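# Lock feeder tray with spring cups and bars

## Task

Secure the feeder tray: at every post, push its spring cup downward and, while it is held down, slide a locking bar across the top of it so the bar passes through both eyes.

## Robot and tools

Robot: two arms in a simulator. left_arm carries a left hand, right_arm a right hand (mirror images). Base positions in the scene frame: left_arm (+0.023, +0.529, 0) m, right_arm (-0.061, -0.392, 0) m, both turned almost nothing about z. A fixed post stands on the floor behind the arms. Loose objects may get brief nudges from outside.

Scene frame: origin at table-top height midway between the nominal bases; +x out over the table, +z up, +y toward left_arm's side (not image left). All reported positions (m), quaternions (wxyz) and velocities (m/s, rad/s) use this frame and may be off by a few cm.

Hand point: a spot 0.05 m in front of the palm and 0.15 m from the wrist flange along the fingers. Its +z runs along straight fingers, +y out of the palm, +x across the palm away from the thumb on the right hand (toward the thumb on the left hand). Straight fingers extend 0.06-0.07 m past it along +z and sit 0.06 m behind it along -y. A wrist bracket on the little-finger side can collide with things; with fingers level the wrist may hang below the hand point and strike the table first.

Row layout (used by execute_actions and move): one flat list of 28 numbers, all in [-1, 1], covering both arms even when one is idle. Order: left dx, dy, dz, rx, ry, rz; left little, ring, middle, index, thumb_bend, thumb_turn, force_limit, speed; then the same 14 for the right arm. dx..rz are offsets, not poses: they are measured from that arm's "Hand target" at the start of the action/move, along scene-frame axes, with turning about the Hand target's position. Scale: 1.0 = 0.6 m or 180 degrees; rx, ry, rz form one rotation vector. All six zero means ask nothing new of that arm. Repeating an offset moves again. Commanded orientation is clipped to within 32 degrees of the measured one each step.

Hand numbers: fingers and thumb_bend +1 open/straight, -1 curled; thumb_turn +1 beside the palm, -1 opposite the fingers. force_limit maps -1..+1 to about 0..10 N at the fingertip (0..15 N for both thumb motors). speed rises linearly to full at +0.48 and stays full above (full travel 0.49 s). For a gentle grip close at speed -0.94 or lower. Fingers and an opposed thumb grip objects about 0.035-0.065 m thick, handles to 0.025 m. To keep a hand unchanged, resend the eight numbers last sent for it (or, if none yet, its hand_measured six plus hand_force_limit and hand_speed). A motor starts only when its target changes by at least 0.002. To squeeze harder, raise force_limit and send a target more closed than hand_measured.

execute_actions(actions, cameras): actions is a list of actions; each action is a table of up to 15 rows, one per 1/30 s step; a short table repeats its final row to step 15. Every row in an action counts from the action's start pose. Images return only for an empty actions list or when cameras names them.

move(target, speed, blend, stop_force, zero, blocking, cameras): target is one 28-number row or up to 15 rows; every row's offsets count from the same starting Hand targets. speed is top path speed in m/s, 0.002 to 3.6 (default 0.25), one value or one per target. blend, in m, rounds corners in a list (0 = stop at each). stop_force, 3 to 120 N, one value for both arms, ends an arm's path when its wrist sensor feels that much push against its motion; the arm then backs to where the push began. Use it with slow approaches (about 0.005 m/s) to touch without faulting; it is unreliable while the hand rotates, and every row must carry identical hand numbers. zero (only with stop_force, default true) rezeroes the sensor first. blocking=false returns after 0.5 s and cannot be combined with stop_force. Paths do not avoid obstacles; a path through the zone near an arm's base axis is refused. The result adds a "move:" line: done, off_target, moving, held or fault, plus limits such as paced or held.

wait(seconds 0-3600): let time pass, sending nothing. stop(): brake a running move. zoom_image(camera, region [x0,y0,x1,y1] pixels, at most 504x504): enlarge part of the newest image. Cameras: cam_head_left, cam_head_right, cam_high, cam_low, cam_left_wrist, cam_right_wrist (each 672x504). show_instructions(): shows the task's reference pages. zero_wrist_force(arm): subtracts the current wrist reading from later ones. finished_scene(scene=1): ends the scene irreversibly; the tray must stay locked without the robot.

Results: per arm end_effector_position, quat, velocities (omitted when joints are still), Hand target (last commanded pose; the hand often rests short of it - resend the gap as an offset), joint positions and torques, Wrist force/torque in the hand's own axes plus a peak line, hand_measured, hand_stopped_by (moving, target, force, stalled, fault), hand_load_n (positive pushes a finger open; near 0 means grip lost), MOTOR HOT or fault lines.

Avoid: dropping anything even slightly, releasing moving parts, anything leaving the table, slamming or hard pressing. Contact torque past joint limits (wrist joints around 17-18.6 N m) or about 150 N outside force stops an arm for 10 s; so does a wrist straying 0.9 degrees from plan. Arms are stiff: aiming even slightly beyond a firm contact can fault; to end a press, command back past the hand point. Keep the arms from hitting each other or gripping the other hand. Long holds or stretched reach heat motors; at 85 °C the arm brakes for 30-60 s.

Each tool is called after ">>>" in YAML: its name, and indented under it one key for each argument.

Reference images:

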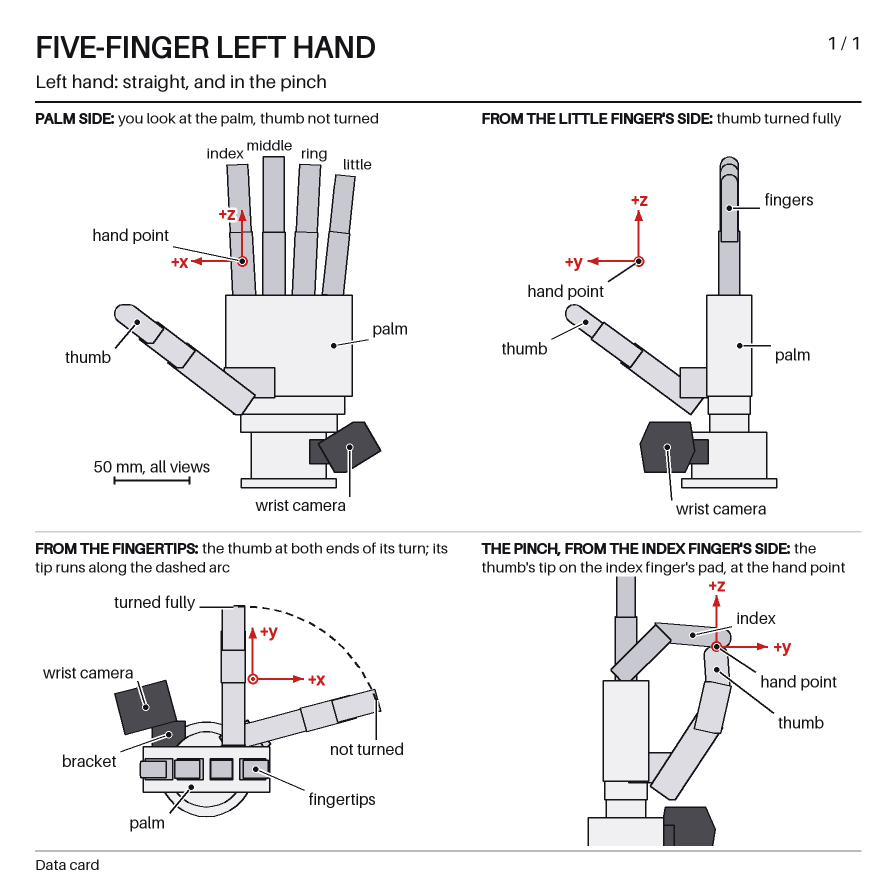

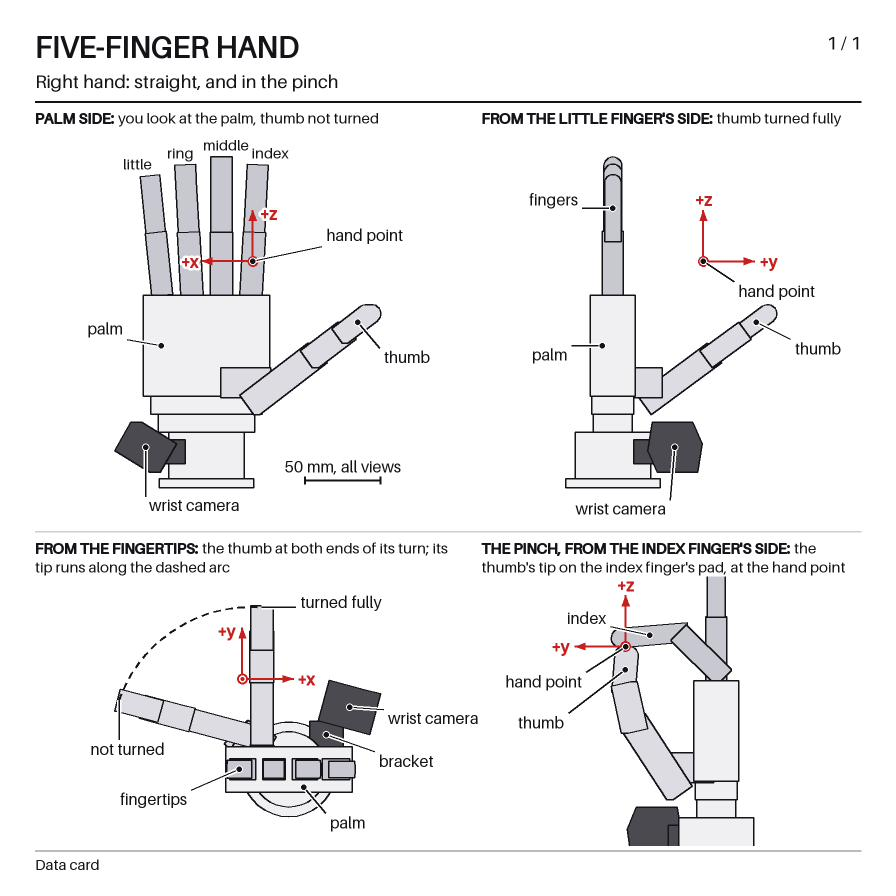

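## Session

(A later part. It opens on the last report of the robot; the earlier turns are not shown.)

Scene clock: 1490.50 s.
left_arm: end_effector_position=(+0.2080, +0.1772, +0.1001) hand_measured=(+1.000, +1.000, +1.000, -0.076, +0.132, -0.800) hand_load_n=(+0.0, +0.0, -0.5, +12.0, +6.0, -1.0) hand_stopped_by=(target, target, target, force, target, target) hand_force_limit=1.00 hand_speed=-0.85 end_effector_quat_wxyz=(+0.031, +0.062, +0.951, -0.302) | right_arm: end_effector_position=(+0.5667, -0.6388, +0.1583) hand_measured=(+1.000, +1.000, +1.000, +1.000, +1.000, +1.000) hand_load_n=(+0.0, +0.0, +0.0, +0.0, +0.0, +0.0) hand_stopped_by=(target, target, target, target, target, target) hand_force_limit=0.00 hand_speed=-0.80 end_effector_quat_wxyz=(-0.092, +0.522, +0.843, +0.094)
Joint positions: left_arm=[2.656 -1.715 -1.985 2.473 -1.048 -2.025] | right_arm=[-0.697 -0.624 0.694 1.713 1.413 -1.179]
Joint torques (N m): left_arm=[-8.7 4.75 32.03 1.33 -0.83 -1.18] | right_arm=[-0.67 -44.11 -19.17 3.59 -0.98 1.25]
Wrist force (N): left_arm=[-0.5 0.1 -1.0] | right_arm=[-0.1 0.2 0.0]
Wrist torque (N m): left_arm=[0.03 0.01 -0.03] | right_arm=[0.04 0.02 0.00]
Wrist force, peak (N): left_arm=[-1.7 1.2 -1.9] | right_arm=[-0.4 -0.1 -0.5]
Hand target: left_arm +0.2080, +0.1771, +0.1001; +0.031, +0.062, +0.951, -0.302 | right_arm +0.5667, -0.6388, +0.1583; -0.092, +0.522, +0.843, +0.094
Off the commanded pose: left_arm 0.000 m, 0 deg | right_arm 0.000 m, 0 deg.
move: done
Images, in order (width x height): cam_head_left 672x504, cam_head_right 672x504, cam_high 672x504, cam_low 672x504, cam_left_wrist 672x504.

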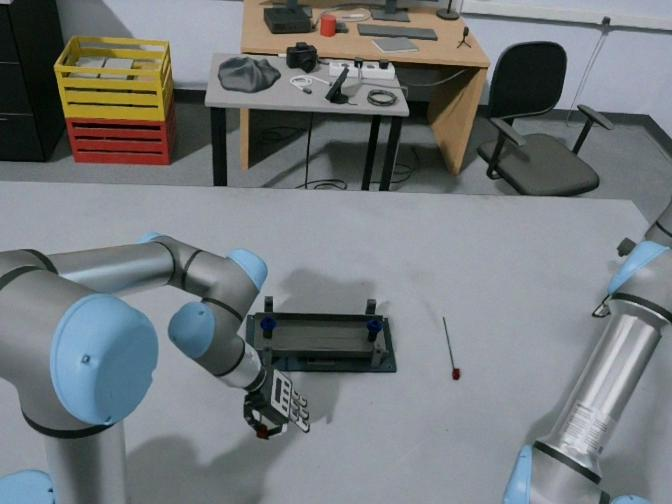

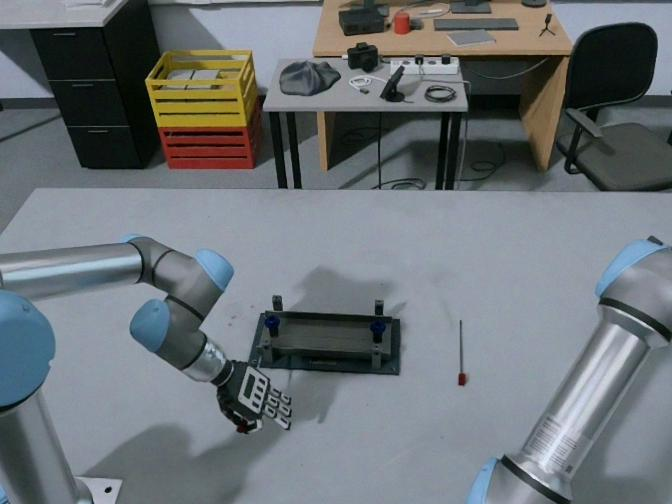

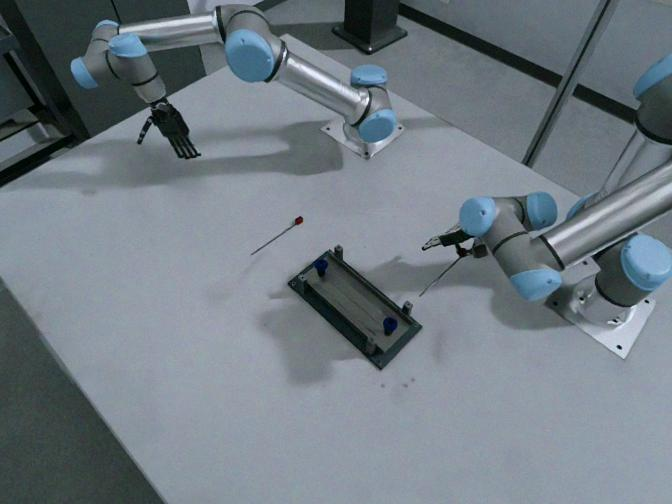

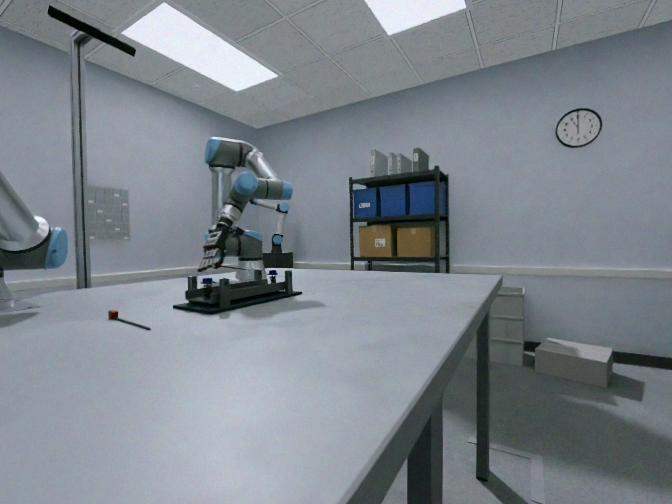

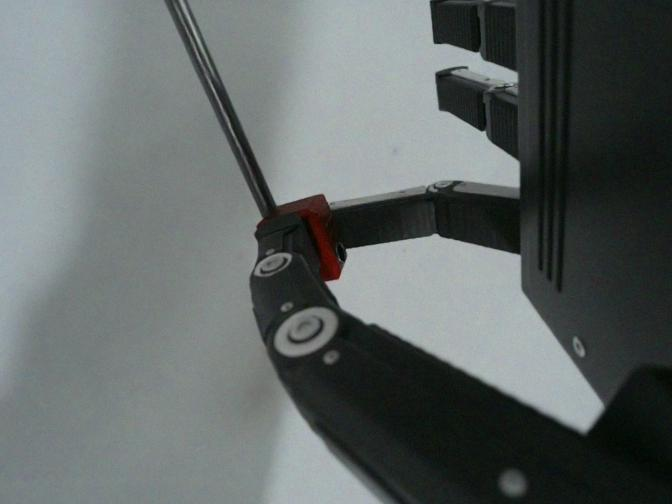

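>>> move:
  target: [0.005, 0, -0.0367, 0,0,0, 1,1,1,-0.6,0.13,-0.8,1.0,-0.85, 0,0,0,0,0,0, 1,1,1,1,1,1,0,-0.8]
  speed: 0.05
  cameras: ["cam_low", "cam_head_left", "cam_head_right", "cam_high"]

>>> zoom_image:
  camera: "cam_head_left"
  region: [240, 290, 300, 370]

>>> zoom_image:
  camera: "cam_head_right"
  region: [240, 300, 300, 380]

>>> zoom_image:
  camera: "cam_high"
  region: [380, 240, 480, 340]

>>> zoom_image:
  camera: "cam_low"
  region: [210, 250, 310, 320]

Scene clock: 1531.27 s.
left_arm: end_effector_position=(+0.2110, +0.1771, +0.0782) hand_measured=(+1.000, +1.000, +1.000, -0.076, +0.132, -0.800) hand_load_n=(+0.0, +0.0, +0.0, +12.0, +5.5, -1.0) hand_stopped_by=(target, target, target, force, target, target) hand_force_limit=1.00 hand_speed=-0.85 end_effector_quat_wxyz=(+0.031, +0.062, +0.951, -0.302) | right_arm: end_effector_position=(+0.5667, -0.6388, +0.1583) hand_measured=(+1.000, +1.000, +1.000, +1.000, +1.000, +1.000) hand_load_n=(+0.0, +0.0, -0.5, +0.0, +0.0, +0.0) hand_stopped_by=(target, target, target, target, target, target) hand_force_limit=0.00 hand_speed=-0.80 end_effector_quat_wxyz=(-0.092, +0.522, +0.843, +0.094)
Joint positions: left_arm=[2.661 -1.752 -2.008 2.531 -1.047 -2.02] | right_arm=[-0.697 -0.624 0.694 1.713 1.413 -1.179]
Joint torques (N m): left_arm=[8.4 5.56 1.41 1.04 3.02 1.15] | right_arm=[-0.34 -44.25 -18.95 3.54 -1.03 1.31]
Wrist force (N): left_arm=[-0.5 0.1 -1.0] | right_arm=[-0.3 0.0 -0.1]
Wrist torque (N m): left_arm=[0.03 0.01 -0.02] | right_arm=[0.00 0.04 -0.03]
Wrist force, peak (N): left_arm=[-1.0 -0.5 -1.3] | right_arm=[-0.4 0.3 -0.4]
Hand target: left_arm +0.2110, +0.1771, +0.0781; +0.031, +0.062, +0.951, -0.302 | right_arm +0.5667, -0.6388, +0.1583; -0.092, +0.522, +0.843, +0.094
Off the commanded pose: left_arm 0.000 m, 0 deg | right_arm 0.000 m, 0 deg.
move: done
Images, in order (width x height): cam_head_left 672x504, cam_head_right 672x504, cam_high 672x504, cam_low 672x504.

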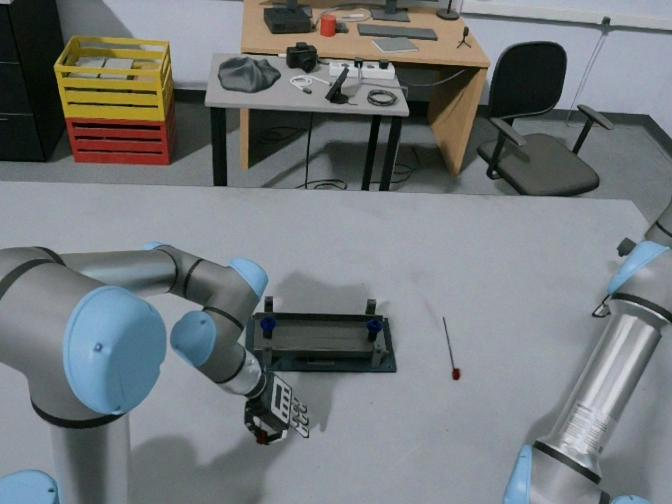

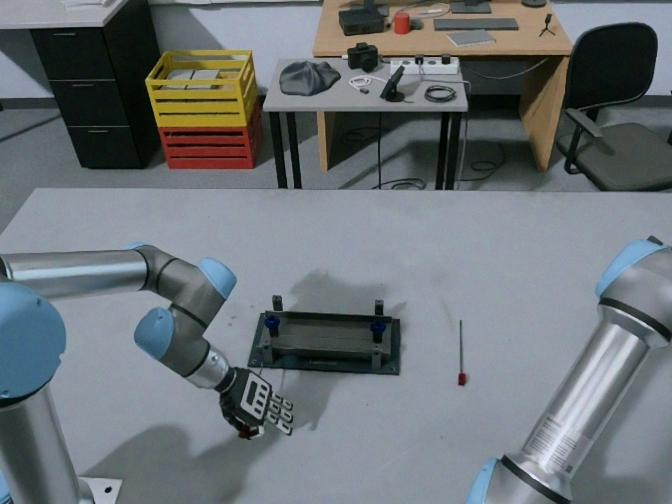

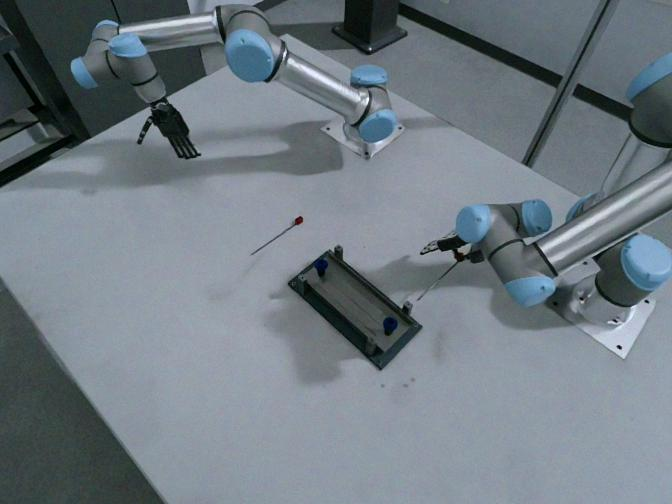

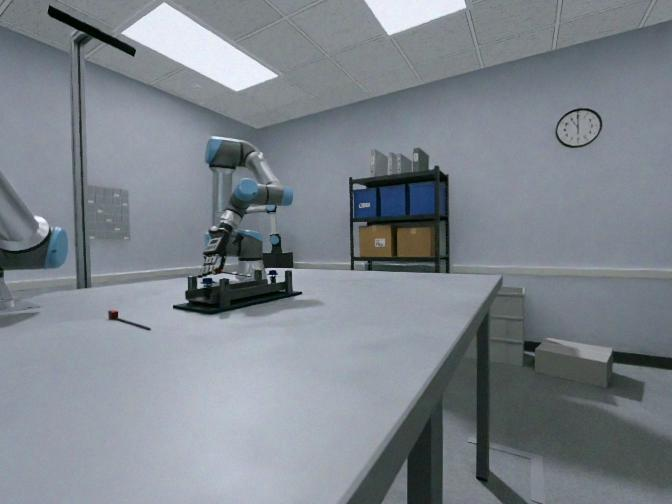

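Scaled by 6.300 from the camera's image (finer frame: 960x720).

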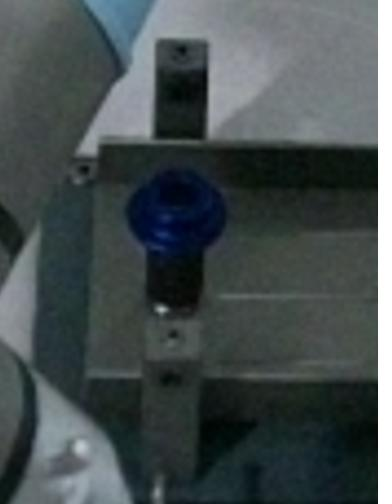

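Scaled by 6.300 from the camera's image (finer frame: 960x720).

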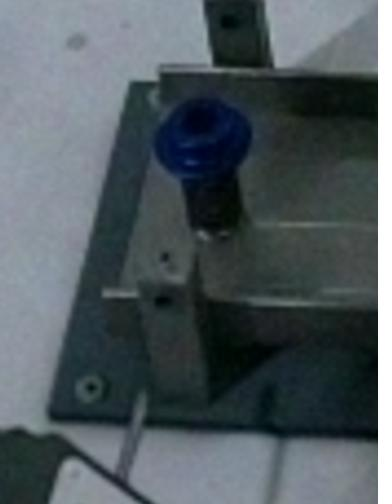

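Scaled by 5.040 from the camera's image (finer frame: 960x720).

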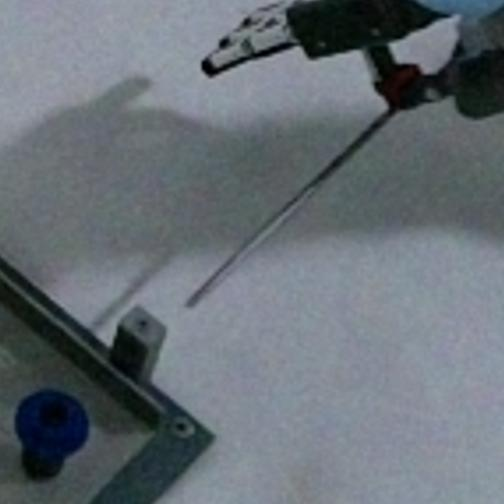

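Scaled by 5.040 from the camera's image (finer frame: 960x720).

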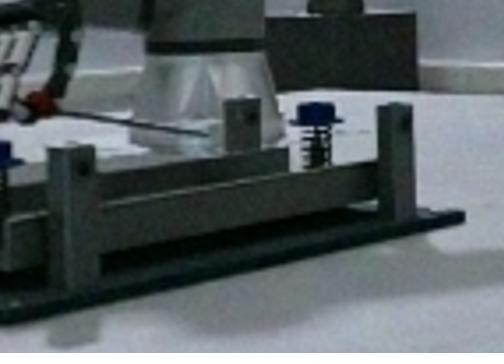

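>>> move:
  target:
    - [0,0,0,0,0,0, 1,1,1,-0.6,0.13,-0.8,1.0,-0.85, -0.2445,0.73,0.2, 0.0646,-0.1162,0.4709, 1,1,1,1,1,1,0,-0.8]
    - [0,0,0,0,0,0, 1,1,1,-0.6,0.13,-0.8,1.0,-0.85, -0.3045,1.148,0.18, 0.0646,-0.1162,0.4709, 1,1,1,1,1,1,0,-0.8]
  speed: 0.2
  cameras: ["cam_right_wrist","cam_low", "cam_head_left", "cam_head_right", "cam_high"]

every number of target 2 of 2 must lie in [-1, 1]; nothing of the call was run
Scene clock: 1684.90 s.
left_arm: end_effector_position=(+0.2110, +0.1771, +0.0781) hand_measured=(+1.000, +1.000, +1.000, -0.076, +0.132, -0.800) hand_load_n=(+0.5, +0.0, +0.0, +12.0, +6.0, -1.0) hand_stopped_by=(target, target, target, force, target, target) hand_force_limit=1.00 hand_speed=-0.85 end_effector_quat_wxyz=(+0.031, +0.062, +0.951, -0.302) | right_arm: end_effector_position=(+0.5667, -0.6388, +0.1583) hand_measured=(+1.000, +1.000, +1.000, +1.000, +1.000, +1.000) hand_load_n=(+0.0, +0.0, +0.0, +0.0, +0.0, +0.0) hand_stopped_by=(target, target, target, target, target, target) hand_force_limit=0.00 hand_speed=-0.80 end_effector_quat_wxyz=(-0.092, +0.522, +0.843, +0.094)
Joint positions: left_arm=[2.661 -1.752 -2.009 2.531 -1.047 -2.02] | right_arm=[-0.697 -0.624 0.694 1.713 1.413 -1.179]
Joint torques (N m): left_arm=[8.59 6.36 1.82 0.99 3.03 1.11] | right_arm=[-0.6 -44.46 -19.08 3.65 -1.06 1.28]
Wrist force (N): left_arm=[-0.4 -0.1 -0.8] | right_arm=[-0.1 0.2 -0.1]
Wrist torque (N m): left_arm=[-0.01 0.01 -0.02] | right_arm=[0.03 0.01 -0.01]
Wrist force, peak (N): left_arm=[-0.6 0.1 -1.2] | right_arm=[-0.4 0.2 -0.4]
Hand target: left_arm +0.2110, +0.1771, +0.0781; +0.031, +0.062, +0.951, -0.302 | right_arm +0.5667, -0.6388, +0.1583; -0.092, +0.522, +0.843, +0.094
Off the commanded pose: left_arm 0.000 m, 0 deg | right_arm 0.000 m, 0 deg.

>>> move:
  target: [0,0,0,0,0,0, 1,1,1,-0.6,0.13,-0.8,1.0,-0.85, -0.2445,0.73,0.2, 0.0646,-0.1162,0.4709, 1,1,1,1,1,1,0,-0.8]
  speed: 0.25
  cameras: ["cam_right_wrist","cam_low", "cam_head_left", "cam_high"]

Scene clock: 1693.63 s.
left_arm: end_effector_position=(+0.2110, +0.1771, +0.0781) hand_measured=(+1.000, +1.000, +1.000, -0.076, +0.132, -0.800) hand_load_n=(+0.0, +0.0, +0.0, +12.0, +6.0, -1.0) hand_stopped_by=(target, target, target, force, target, target) hand_force_limit=1.00 hand_speed=-0.85 end_effector_quat_wxyz=(+0.031, +0.062, +0.951, -0.302) | right_arm: end_effector_position=(+0.4201, -0.2010, +0.2783) hand_measured=(+1.000, +1.000, +1.000, +1.000, +1.000, +1.000) hand_load_n=(+0.0, +0.0, +0.0, +0.0, +0.0, +0.0) hand_stopped_by=(target, target, target, target, target, target) hand_force_limit=0.00 hand_speed=-0.80 end_effector_quat_wxyz=(-0.038, -0.212, +0.962, +0.169)
Joint positions: left_arm=[2.661 -1.752 -2.009 2.531 -1.047 -2.02] | right_arm=[-0.161 -1.06 1.215 1.619 1.286 -2.2]
Joint torques (N m): left_arm=[8.48 6.62 2.15 0.98 2.99 0.87] | right_arm=[7.92 -18.4 -35.88 5.44 -2.88 -1.79]
Wrist force (N): left_arm=[-0.6 0.2 -0.9] | right_arm=[0.7 -0.4 -0.3]
Wrist torque (N m): left_arm=[0.04 0.03 -0.04] | right_arm=[-0.09 -0.18 0.21]
Wrist force, peak (N): left_arm=[-0.9 0.2 -1.3] | right_arm=[0.0 2.2 0.4]
Hand target: left_arm +0.2110, +0.1771, +0.0781; +0.031, +0.062, +0.951, -0.302 | right_arm +0.4200, -0.2008, +0.2783; -0.038, -0.213, +0.962, +0.169
Off the commanded pose: left_arm 0.000 m, 0 deg | right_arm 0.000 m, 0 deg.
move: done
Images, in order (width x height): cam_head_left 672x504, cam_high 672x504, cam_low 672x504, cam_right_wrist 672x504.

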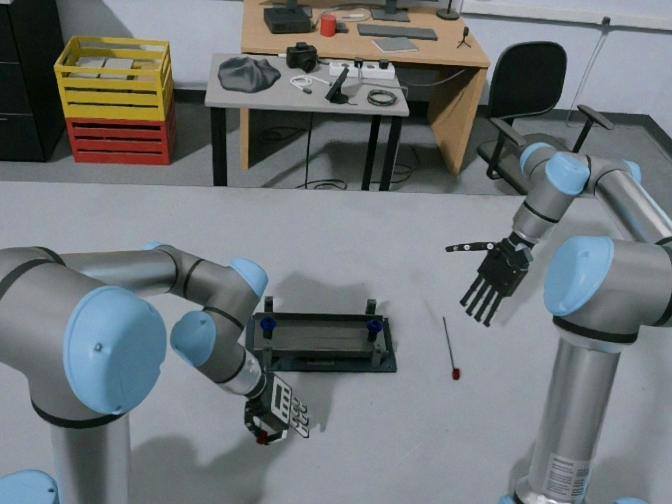

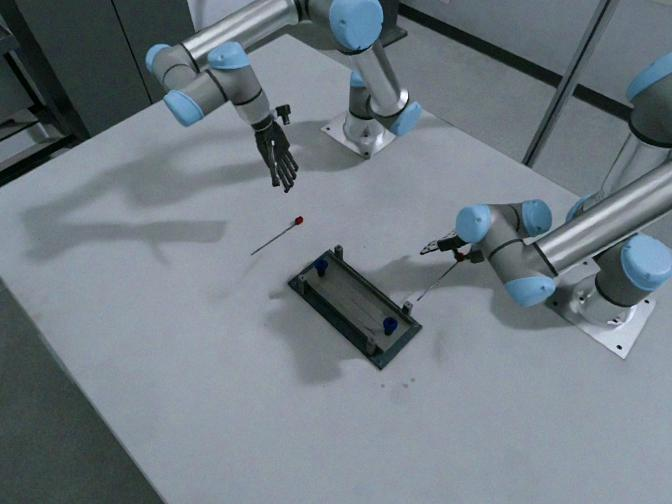

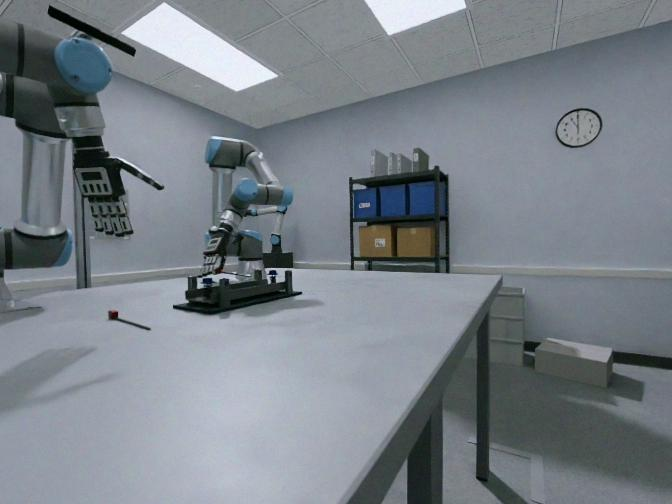

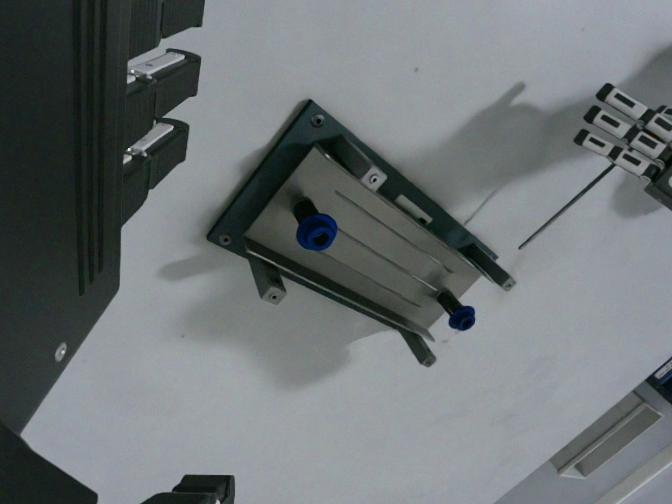

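>>> move:
  target: [0,0,0,0,0,0, 1,1,1,-0.6,0.13,-0.8,1.0,-0.85, -0.0667,0.35,-0.0833, 0,0,0, 1,1,1,1,1,1,0,-0.8]
  speed: 0.15
  cameras: ["cam_right_wrist","cam_low", "cam_head_left", "cam_high"]

>>> zoom_image:
  camera: "cam_right_wrist"
  region: [250, 50, 600, 400]

Scene clock: 1712.03 s.
left_arm: end_effector_position=(+0.2110, +0.1771, +0.0781) hand_measured=(+1.000, +1.000, +1.000, -0.076, +0.132, -0.800) hand_load_n=(+0.0, +0.0, +0.0, +12.0, +6.0, -1.0) hand_stopped_by=(target, target, target, force, target, target) hand_force_limit=1.00 hand_speed=-0.85 end_effector_quat_wxyz=(+0.031, +0.062, +0.951, -0.302) | right_arm: end_effector_position=(+0.3800, +0.0090, +0.2284) hand_measured=(+1.000, +1.000, +1.000, +1.000, +1.000, +1.000) hand_load_n=(+0.0, +0.0, +0.0, +0.0, +0.0, +0.0) hand_stopped_by=(target, target, target, target, target, target) hand_force_limit=0.00 hand_speed=-0.80 end_effector_quat_wxyz=(-0.038, -0.213, +0.962, +0.169)
Joint positions: left_arm=[2.661 -1.752 -2.009 2.531 -1.047 -2.02] | right_arm=[0.256 -0.977 1.178 1.436 1.229 -1.765]
Joint torques (N m): left_arm=[8.34 6.71 0.86 1.13 3.05 0.2] | right_arm=[9.03 -21.3 -36.15 0.71 1.6 1.41]
Wrist force (N): left_arm=[-0.5 -0.1 -0.9] | right_arm=[0.4 -0.3 0.0]
Wrist torque (N m): left_arm=[0.00 0.01 -0.02] | right_arm=[-0.10 -0.12 0.03]
Wrist force, peak (N): left_arm=[-0.9 0.1 -1.2] | right_arm=[1.0 2.4 1.0]
Hand target: left_arm +0.2110, +0.1771, +0.0781; +0.031, +0.062, +0.951, -0.302 | right_arm +0.3800, +0.0092, +0.2283; -0.038, -0.213, +0.962, +0.169
Off the commanded pose: left_arm 0.000 m, 0 deg | right_arm 0.000 m, 0 deg.
move: done
Images, in order (width x height): cam_head_left 672x504, cam_high 672x504, cam_low 672x504, cam_right_wrist 672x504.

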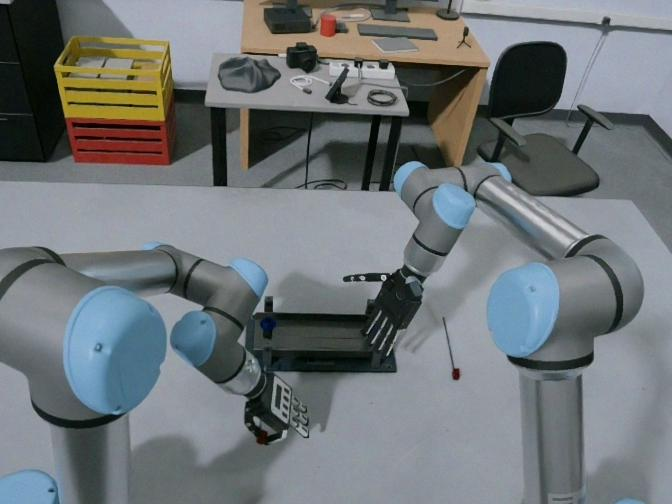

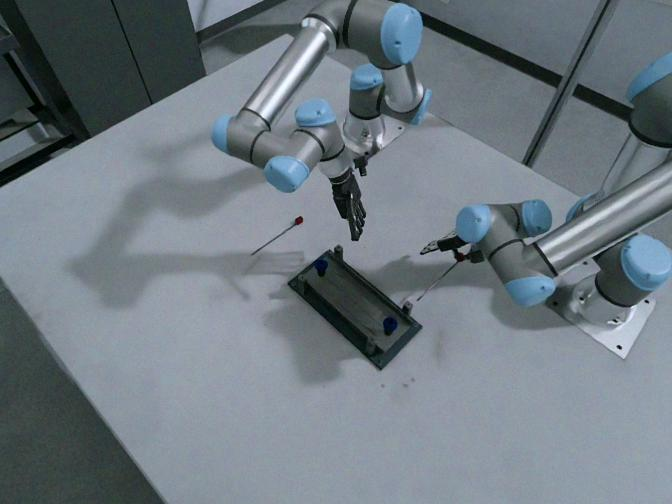

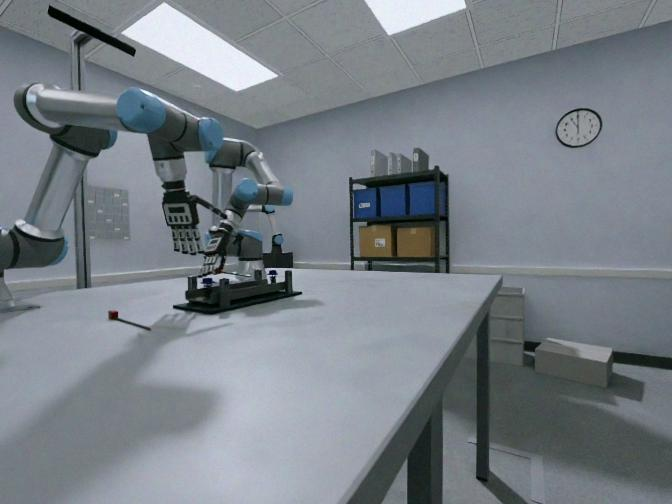

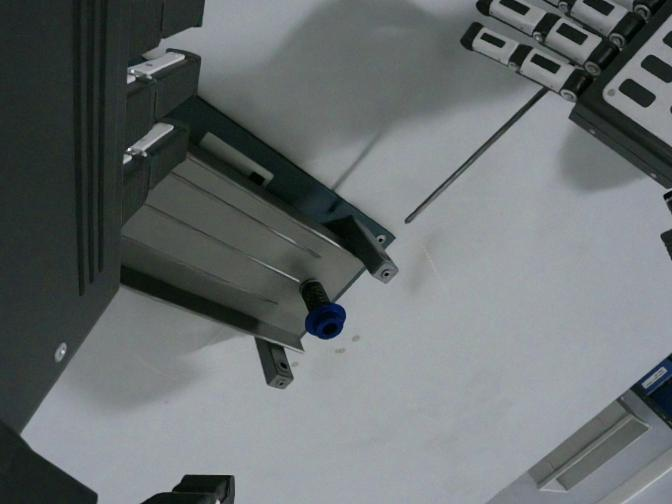

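Scaled by 1.440 from the camera's image (finer frame: 960x720).

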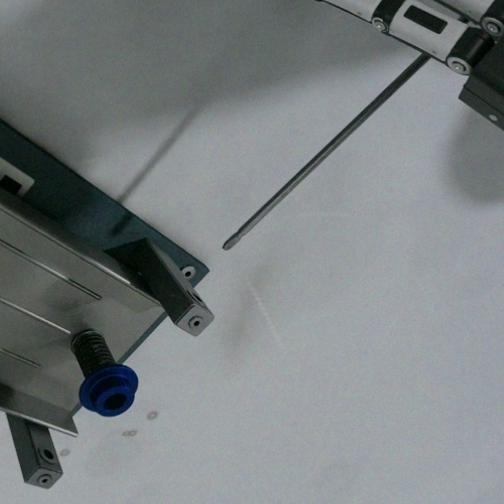

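>>> move:
  target: [0,0,0,0,0,0, 1,1,1,-0.6,0.13,-0.8,1.0,-0.85, 0.1,0.05,0, 0,0,0, 1,1,1,1,1,1,0,-0.8]
  speed: 0.15
  cameras: ["cam_right_wrist"]

>>> zoom_image:
  camera: "cam_right_wrist"
  region: [300, 50, 650, 400]

Scene clock: 1731.60 s.
left_arm: end_effector_position=(+0.2110, +0.1771, +0.0781) hand_measured=(+1.000, +1.000, +1.000, -0.076, +0.132, -0.800) hand_load_n=(+0.0, +0.0, +0.0, +12.5, +6.0, -1.0) hand_stopped_by=(target, target, target, force, target, target) hand_force_limit=1.00 hand_speed=-0.85 end_effector_quat_wxyz=(+0.031, +0.062, +0.951, -0.302) | right_arm: end_effector_position=(+0.4400, +0.0391, +0.2283) hand_measured=(+1.000, +1.000, +1.000, +1.000, +1.000, +1.000) hand_load_n=(+0.0, -0.5, +0.0, +0.0, +0.0, +0.0) hand_stopped_by=(target, target, target, target, target, target) hand_force_limit=0.00 hand_speed=-0.80 end_effector_quat_wxyz=(-0.038, -0.213, +0.962, +0.169)
Joint positions: left_arm=[2.661 -1.752 -2.009 2.531 -1.047 -2.02] | right_arm=[0.28 -0.788 0.855 1.561 1.227 -1.739]
Joint torques (N m): left_arm=[7.71 6.53 1.54 1.02 2.95 -0.42] | right_arm=[9.13 -24.38 -36.76 5.05 1.77 0.34]
Wrist force (N): left_arm=[-0.7 0.1 -0.8] | right_arm=[0.2 -0.3 0.0]
Wrist torque (N m): left_arm=[0.02 0.05 -0.04] | right_arm=[-0.09 -0.11 0.02]
Wrist force, peak (N): left_arm=[-0.9 0.2 -1.2] | right_arm=[1.3 -0.3 -0.3]
Hand target: left_arm +0.2110, +0.1771, +0.0781; +0.031, +0.062, +0.951, -0.302 | right_arm +0.4400, +0.0392, +0.2283; -0.038, -0.213, +0.962, +0.169
Off the commanded pose: left_arm 0.000 m, 0 deg | right_arm 0.000 m, 0 deg.
move: done

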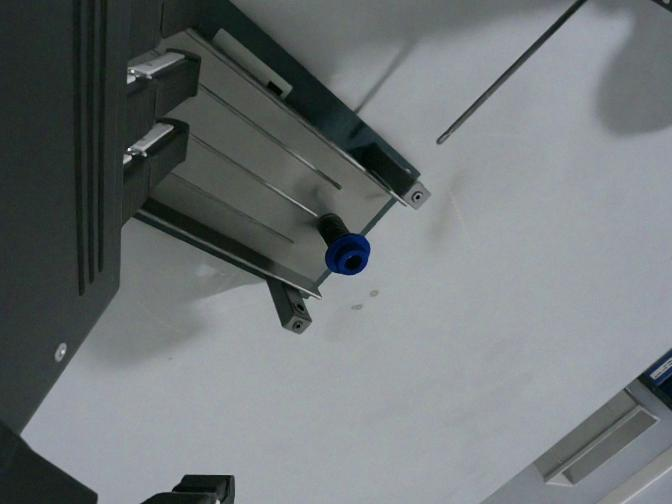

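Scaled by 1.440 from the camera's image (finer frame: 960x720).

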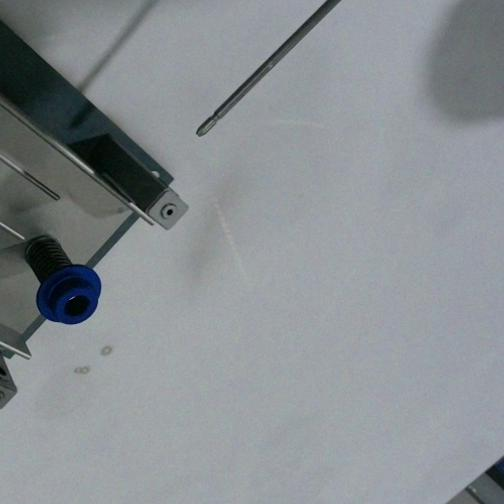

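>>> move:
  target: [0,0,0,0,0,0, 1,1,1,-0.6,0.13,-0.8,1.0,-0.85, -0.05,0.1,-0.03, 0,0,0, 1,1,1,1,1,1,0,-0.8]
  speed: 0.15
  cameras: ["cam_right_wrist", "cam_head_left"]

>>> zoom_image:
  camera: "cam_right_wrist"
  region: [200, 0, 600, 400]

Scene clock: 1845.70 s.
left_arm: end_effector_position=(+0.2110, +0.1771, +0.0781) hand_measured=(+1.000, +1.000, +1.000, -0.076, +0.132, -0.800) hand_load_n=(+0.0, +0.0, +0.0, +12.0, +6.0, -1.0) hand_stopped_by=(target, target, target, force, target, target) hand_force_limit=1.00 hand_speed=-0.85 end_effector_quat_wxyz=(+0.031, +0.062, +0.951, -0.302) | right_arm: end_effector_position=(+0.4101, +0.0990, +0.2104) hand_measured=(+1.000, +1.000, +1.000, +1.000, +1.000, +1.000) hand_load_n=(+0.0, +0.0, -0.5, +0.0, +0.0, +0.0) hand_stopped_by=(target, target, target, target, target, target) hand_force_limit=0.00 hand_speed=-0.80 end_effector_quat_wxyz=(-0.038, -0.213, +0.962, +0.169)
Joint positions: left_arm=[2.661 -1.752 -2.009 2.531 -1.047 -2.02] | right_arm=[0.392 -0.765 0.85 1.503 1.223 -1.621]
Joint torques (N m): left_arm=[7.5 6.93 1.23 0.95 3.08 -0.7] | right_arm=[7.97 -25.82 -36.75 0.62 1.74 1.57]
Wrist force (N): left_arm=[-0.8 0.1 -1.0] | right_arm=[0.5 -0.2 -0.2]
Wrist torque (N m): left_arm=[0.02 0.06 -0.04] | right_arm=[-0.06 -0.15 0.04]
Wrist force, peak (N): left_arm=[-0.6 0.0 -1.3] | right_arm=[1.1 2.1 0.5]
Hand target: left_arm +0.2110, +0.1771, +0.0781; +0.031, +0.062, +0.951, -0.302 | right_arm +0.4100, +0.0992, +0.2103; -0.038, -0.213, +0.962, +0.169
Off the commanded pose: left_arm 0.000 m, 0 deg | right_arm 0.000 m, 0 deg.
move: done
Images, in order (width x height): cam_head_left 672x504, cam_right_wrist 672x504.

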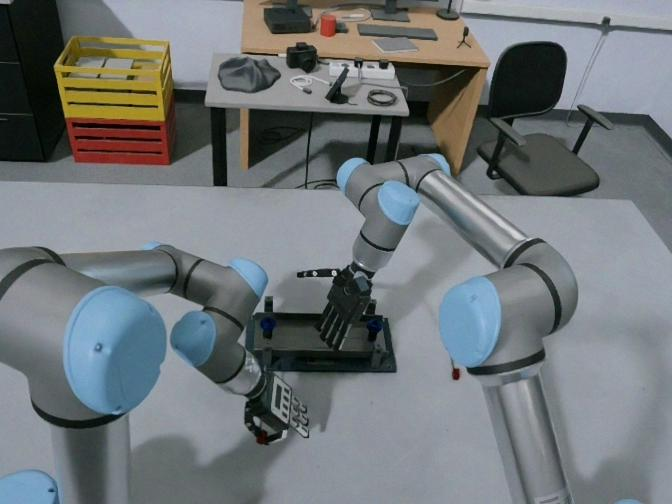

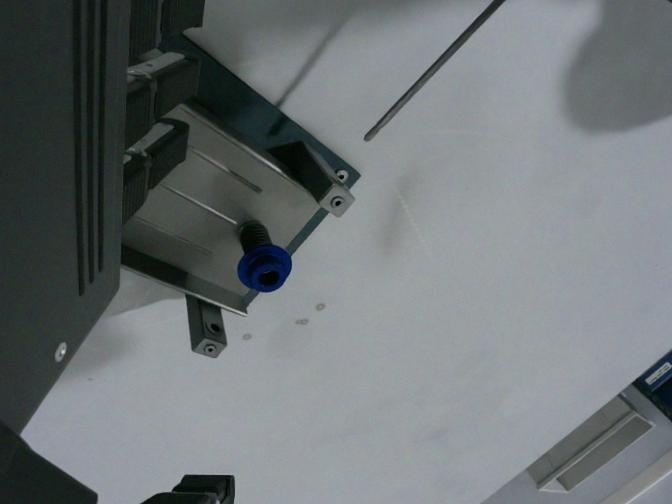

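Scaled by 1.260 from the camera's image (finer frame: 960x720).

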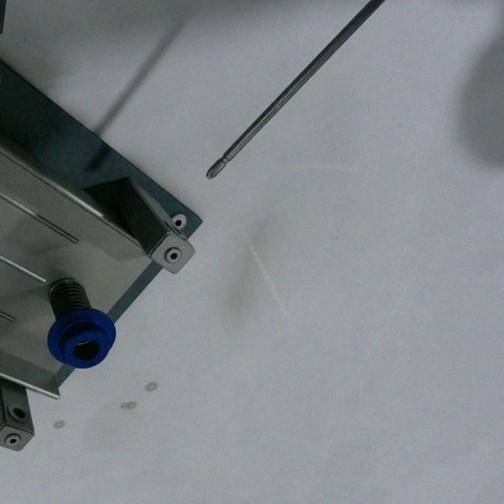

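>>> move:
  target: [0.025,-0.0312,0.03,0,0,0.0211, 1,1,1,-0.6,0.13,-0.8,1.0,-0.85, 0,0,0, 0,0,0, 1,1,1,1,1,1,0,-0.8]
  speed: 0.05
  cameras: ["cam_right_wrist", "cam_low", "cam_high"]

>>> zoom_image:
  camera: "cam_right_wrist"
  region: [250, 50, 500, 250]

>>> zoom_image:
  camera: "cam_high"
  region: [380, 240, 480, 340]

>>> zoom_image:
  camera: "cam_low"
  region: [210, 250, 310, 320]

Scene clock: 1947.40 s.
left_arm: end_effector_position=(+0.2260, +0.1585, +0.0960) hand_measured=(+1.000, +1.000, +1.000, -0.076, +0.132, -0.800) hand_load_n=(+0.0, +0.0, +0.0, +12.0, +6.0, -1.0) hand_stopped_by=(target, target, target, force, target, target) hand_force_limit=1.00 hand_speed=-0.85 end_effector_quat_wxyz=(+0.041, +0.030, +0.952, -0.301) | right_arm: end_effector_position=(+0.4100, +0.0992, +0.2103) hand_measured=(+1.000, +1.000, +1.000, +1.000, +1.000, +1.000) hand_load_n=(+0.0, +0.0, +0.0, +0.0, +0.0, +0.0) hand_stopped_by=(target, target, target, target, target, target) hand_force_limit=0.00 hand_speed=-0.80 end_effector_quat_wxyz=(-0.038, -0.213, +0.962, +0.169)
Joint positions: left_arm=[2.624 -1.761 -1.928 2.512 -1.083 -2.129] | right_arm=[0.392 -0.765 0.85 1.503 1.223 -1.621]
Joint torques (N m): left_arm=[-9.53 7.92 28.8 -4.74 -1.23 -1.44] | right_arm=[8.35 -25.73 -36.45 0.9 1.57 1.52]
Wrist force (N): left_arm=[-0.8 -0.1 -1.0] | right_arm=[0.5 -0.7 -0.5]
Wrist torque (N m): left_arm=[-0.01 0.06 -0.05] | right_arm=[-0.11 -0.14 0.03]
Wrist force, peak (N): left_arm=[-1.3 0.9 -1.1] | right_arm=[0.5 -0.9 -0.5]
Hand target: left_arm +0.2260, +0.1584, +0.0961; +0.041, +0.030, +0.952, -0.301 | right_arm +0.4100, +0.0992, +0.2103; -0.038, -0.213, +0.962, +0.169
Off the commanded pose: left_arm 0.000 m, 0 deg | right_arm 0.000 m, 0 deg.
move: done
Images, in order (width x height): cam_high 672x504, cam_low 672x504, cam_right_wrist 672x504.

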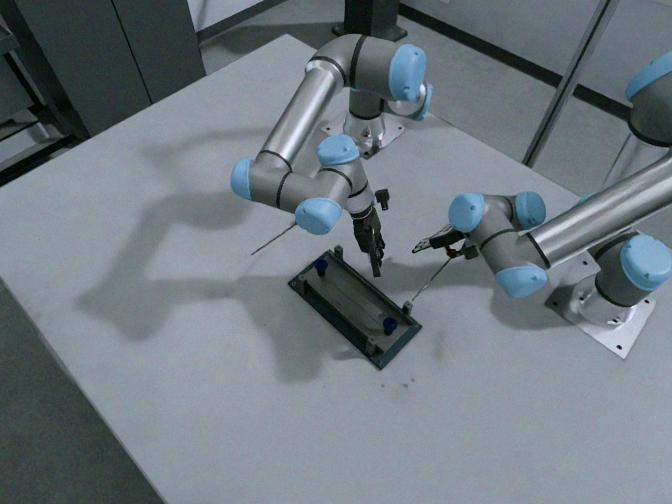

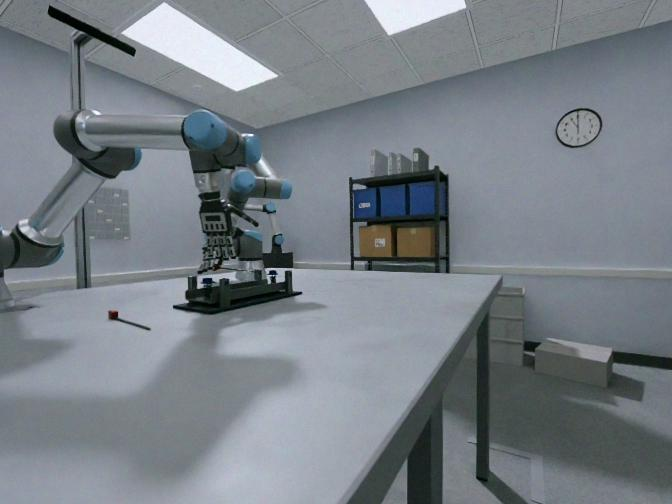

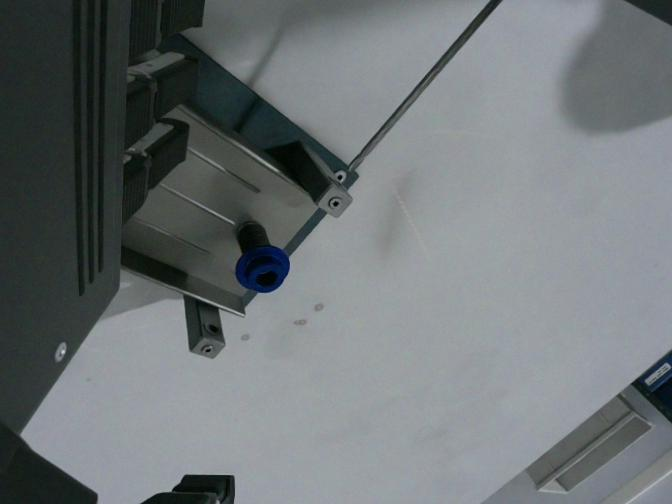

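Scaled by 2.016 from the camera's image (finer frame: 960x720).

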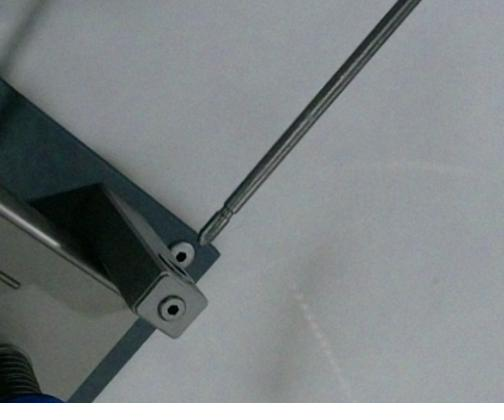

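Scaled by 5.040 from the camera's image (finer frame: 960x720).

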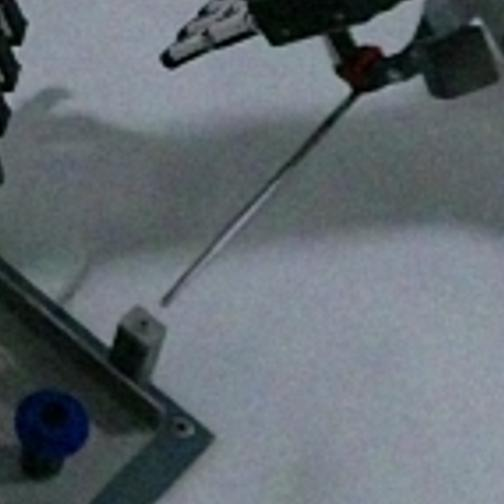

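Scaled by 5.040 from the camera's image (finer frame: 960x720).

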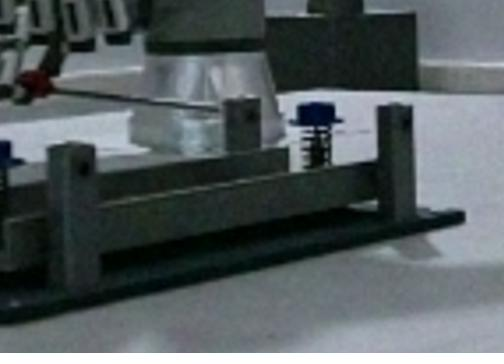

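>>> move:
  target: [0.015,0.002,0,0,0,0, 1,1,1,-0.6,0.13,-0.8,1.0,-0.85, 0,0.05,-0.0667, 0,0,0, 1,1,1,1,1,1,0,-0.8]
  speed: 0.05
  cameras: ["cam_right_wrist", "cam_low", "cam_high"]

>>> zoom_image:
  camera: "cam_right_wrist"
  region: [250, 100, 450, 300]

>>> zoom_image:
  camera: "cam_low"
  region: [210, 250, 310, 320]

Scene clock: 2001.63 s.
left_arm: end_effector_position=(+0.2350, +0.1596, +0.0961) hand_measured=(+1.000, +1.000, +1.000, -0.076, +0.132, -0.800) hand_load_n=(+0.5, +0.0, +0.0, +12.0, +6.0, -1.0) hand_stopped_by=(target, target, target, force, target, target) hand_force_limit=1.00 hand_speed=-0.85 end_effector_quat_wxyz=(+0.041, +0.030, +0.952, -0.301) | right_arm: end_effector_position=(+0.4100, +0.1290, +0.1705) hand_measured=(+1.000, +1.000, +1.000, +1.000, +1.000, +1.000) hand_load_n=(+0.0, +0.0, +0.0, +0.0, +0.0, -0.5) hand_stopped_by=(target, target, target, target, target, target) hand_force_limit=0.00 hand_speed=-0.80 end_effector_quat_wxyz=(-0.038, -0.213, +0.962, +0.169)
Joint positions: left_arm=[2.641 -1.773 -1.914 2.503 -1.077 -2.112] | right_arm=[0.437 -0.695 0.822 1.445 1.223 -1.573]
Joint torques (N m): left_arm=[10.36 8.25 30.76 -4.5 3.03 1.66] | right_arm=[8.26 -27.11 -35.3 0.7 -2.45 1.55]
Wrist force (N): left_arm=[-0.9 -0.1 -1.0] | right_arm=[0.2 -0.5 -0.3]
Wrist torque (N m): left_arm=[0.00 0.07 -0.11] | right_arm=[-0.09 -0.09 0.01]
Wrist force, peak (N): left_arm=[-1.1 -0.1 -1.2] | right_arm=[0.3 -1.3 -0.9]
Hand target: left_arm +0.2350, +0.1596, +0.0961; +0.041, +0.030, +0.952, -0.301 | right_arm +0.4100, +0.1292, +0.1703; -0.038, -0.213, +0.962, +0.169
Off the commanded pose: left_arm 0.000 m, 0 deg | right_arm 0.000 m, 0 deg.
move: done
Images, in order (width x height): cam_high 672x504, cam_low 672x504, cam_right_wrist 672x504.

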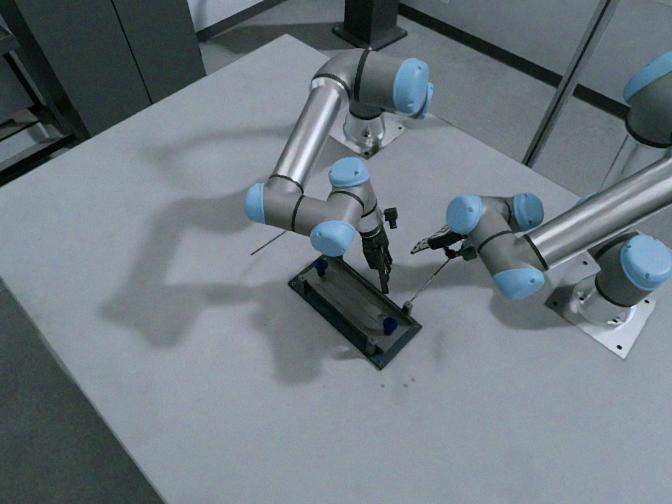

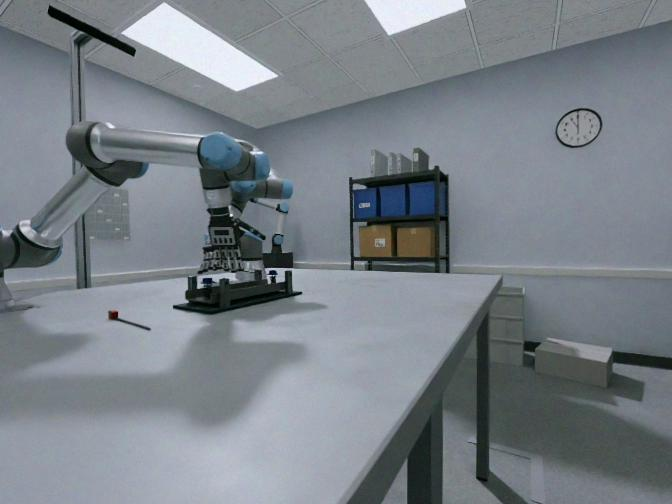

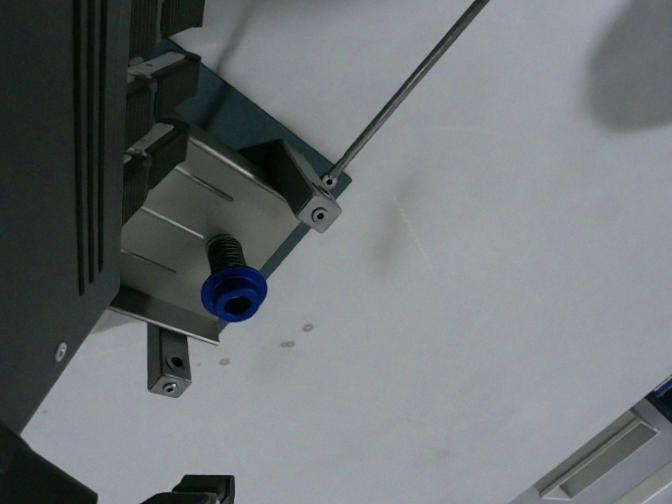

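Scaled by 2.520 from the camera's image (finer frame: 960x720).

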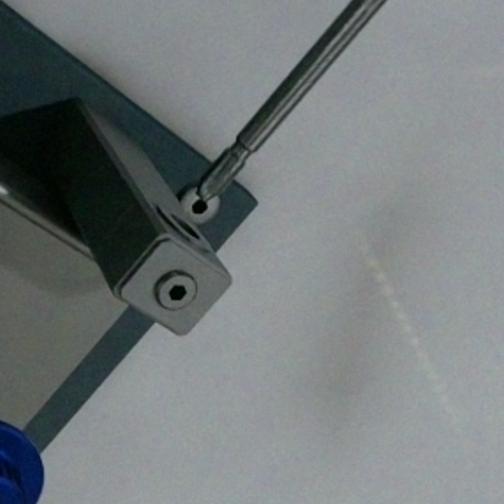

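Scaled by 5.040 from the camera's image (finer frame: 960x720).

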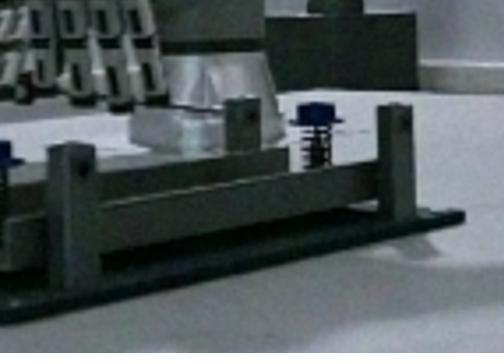

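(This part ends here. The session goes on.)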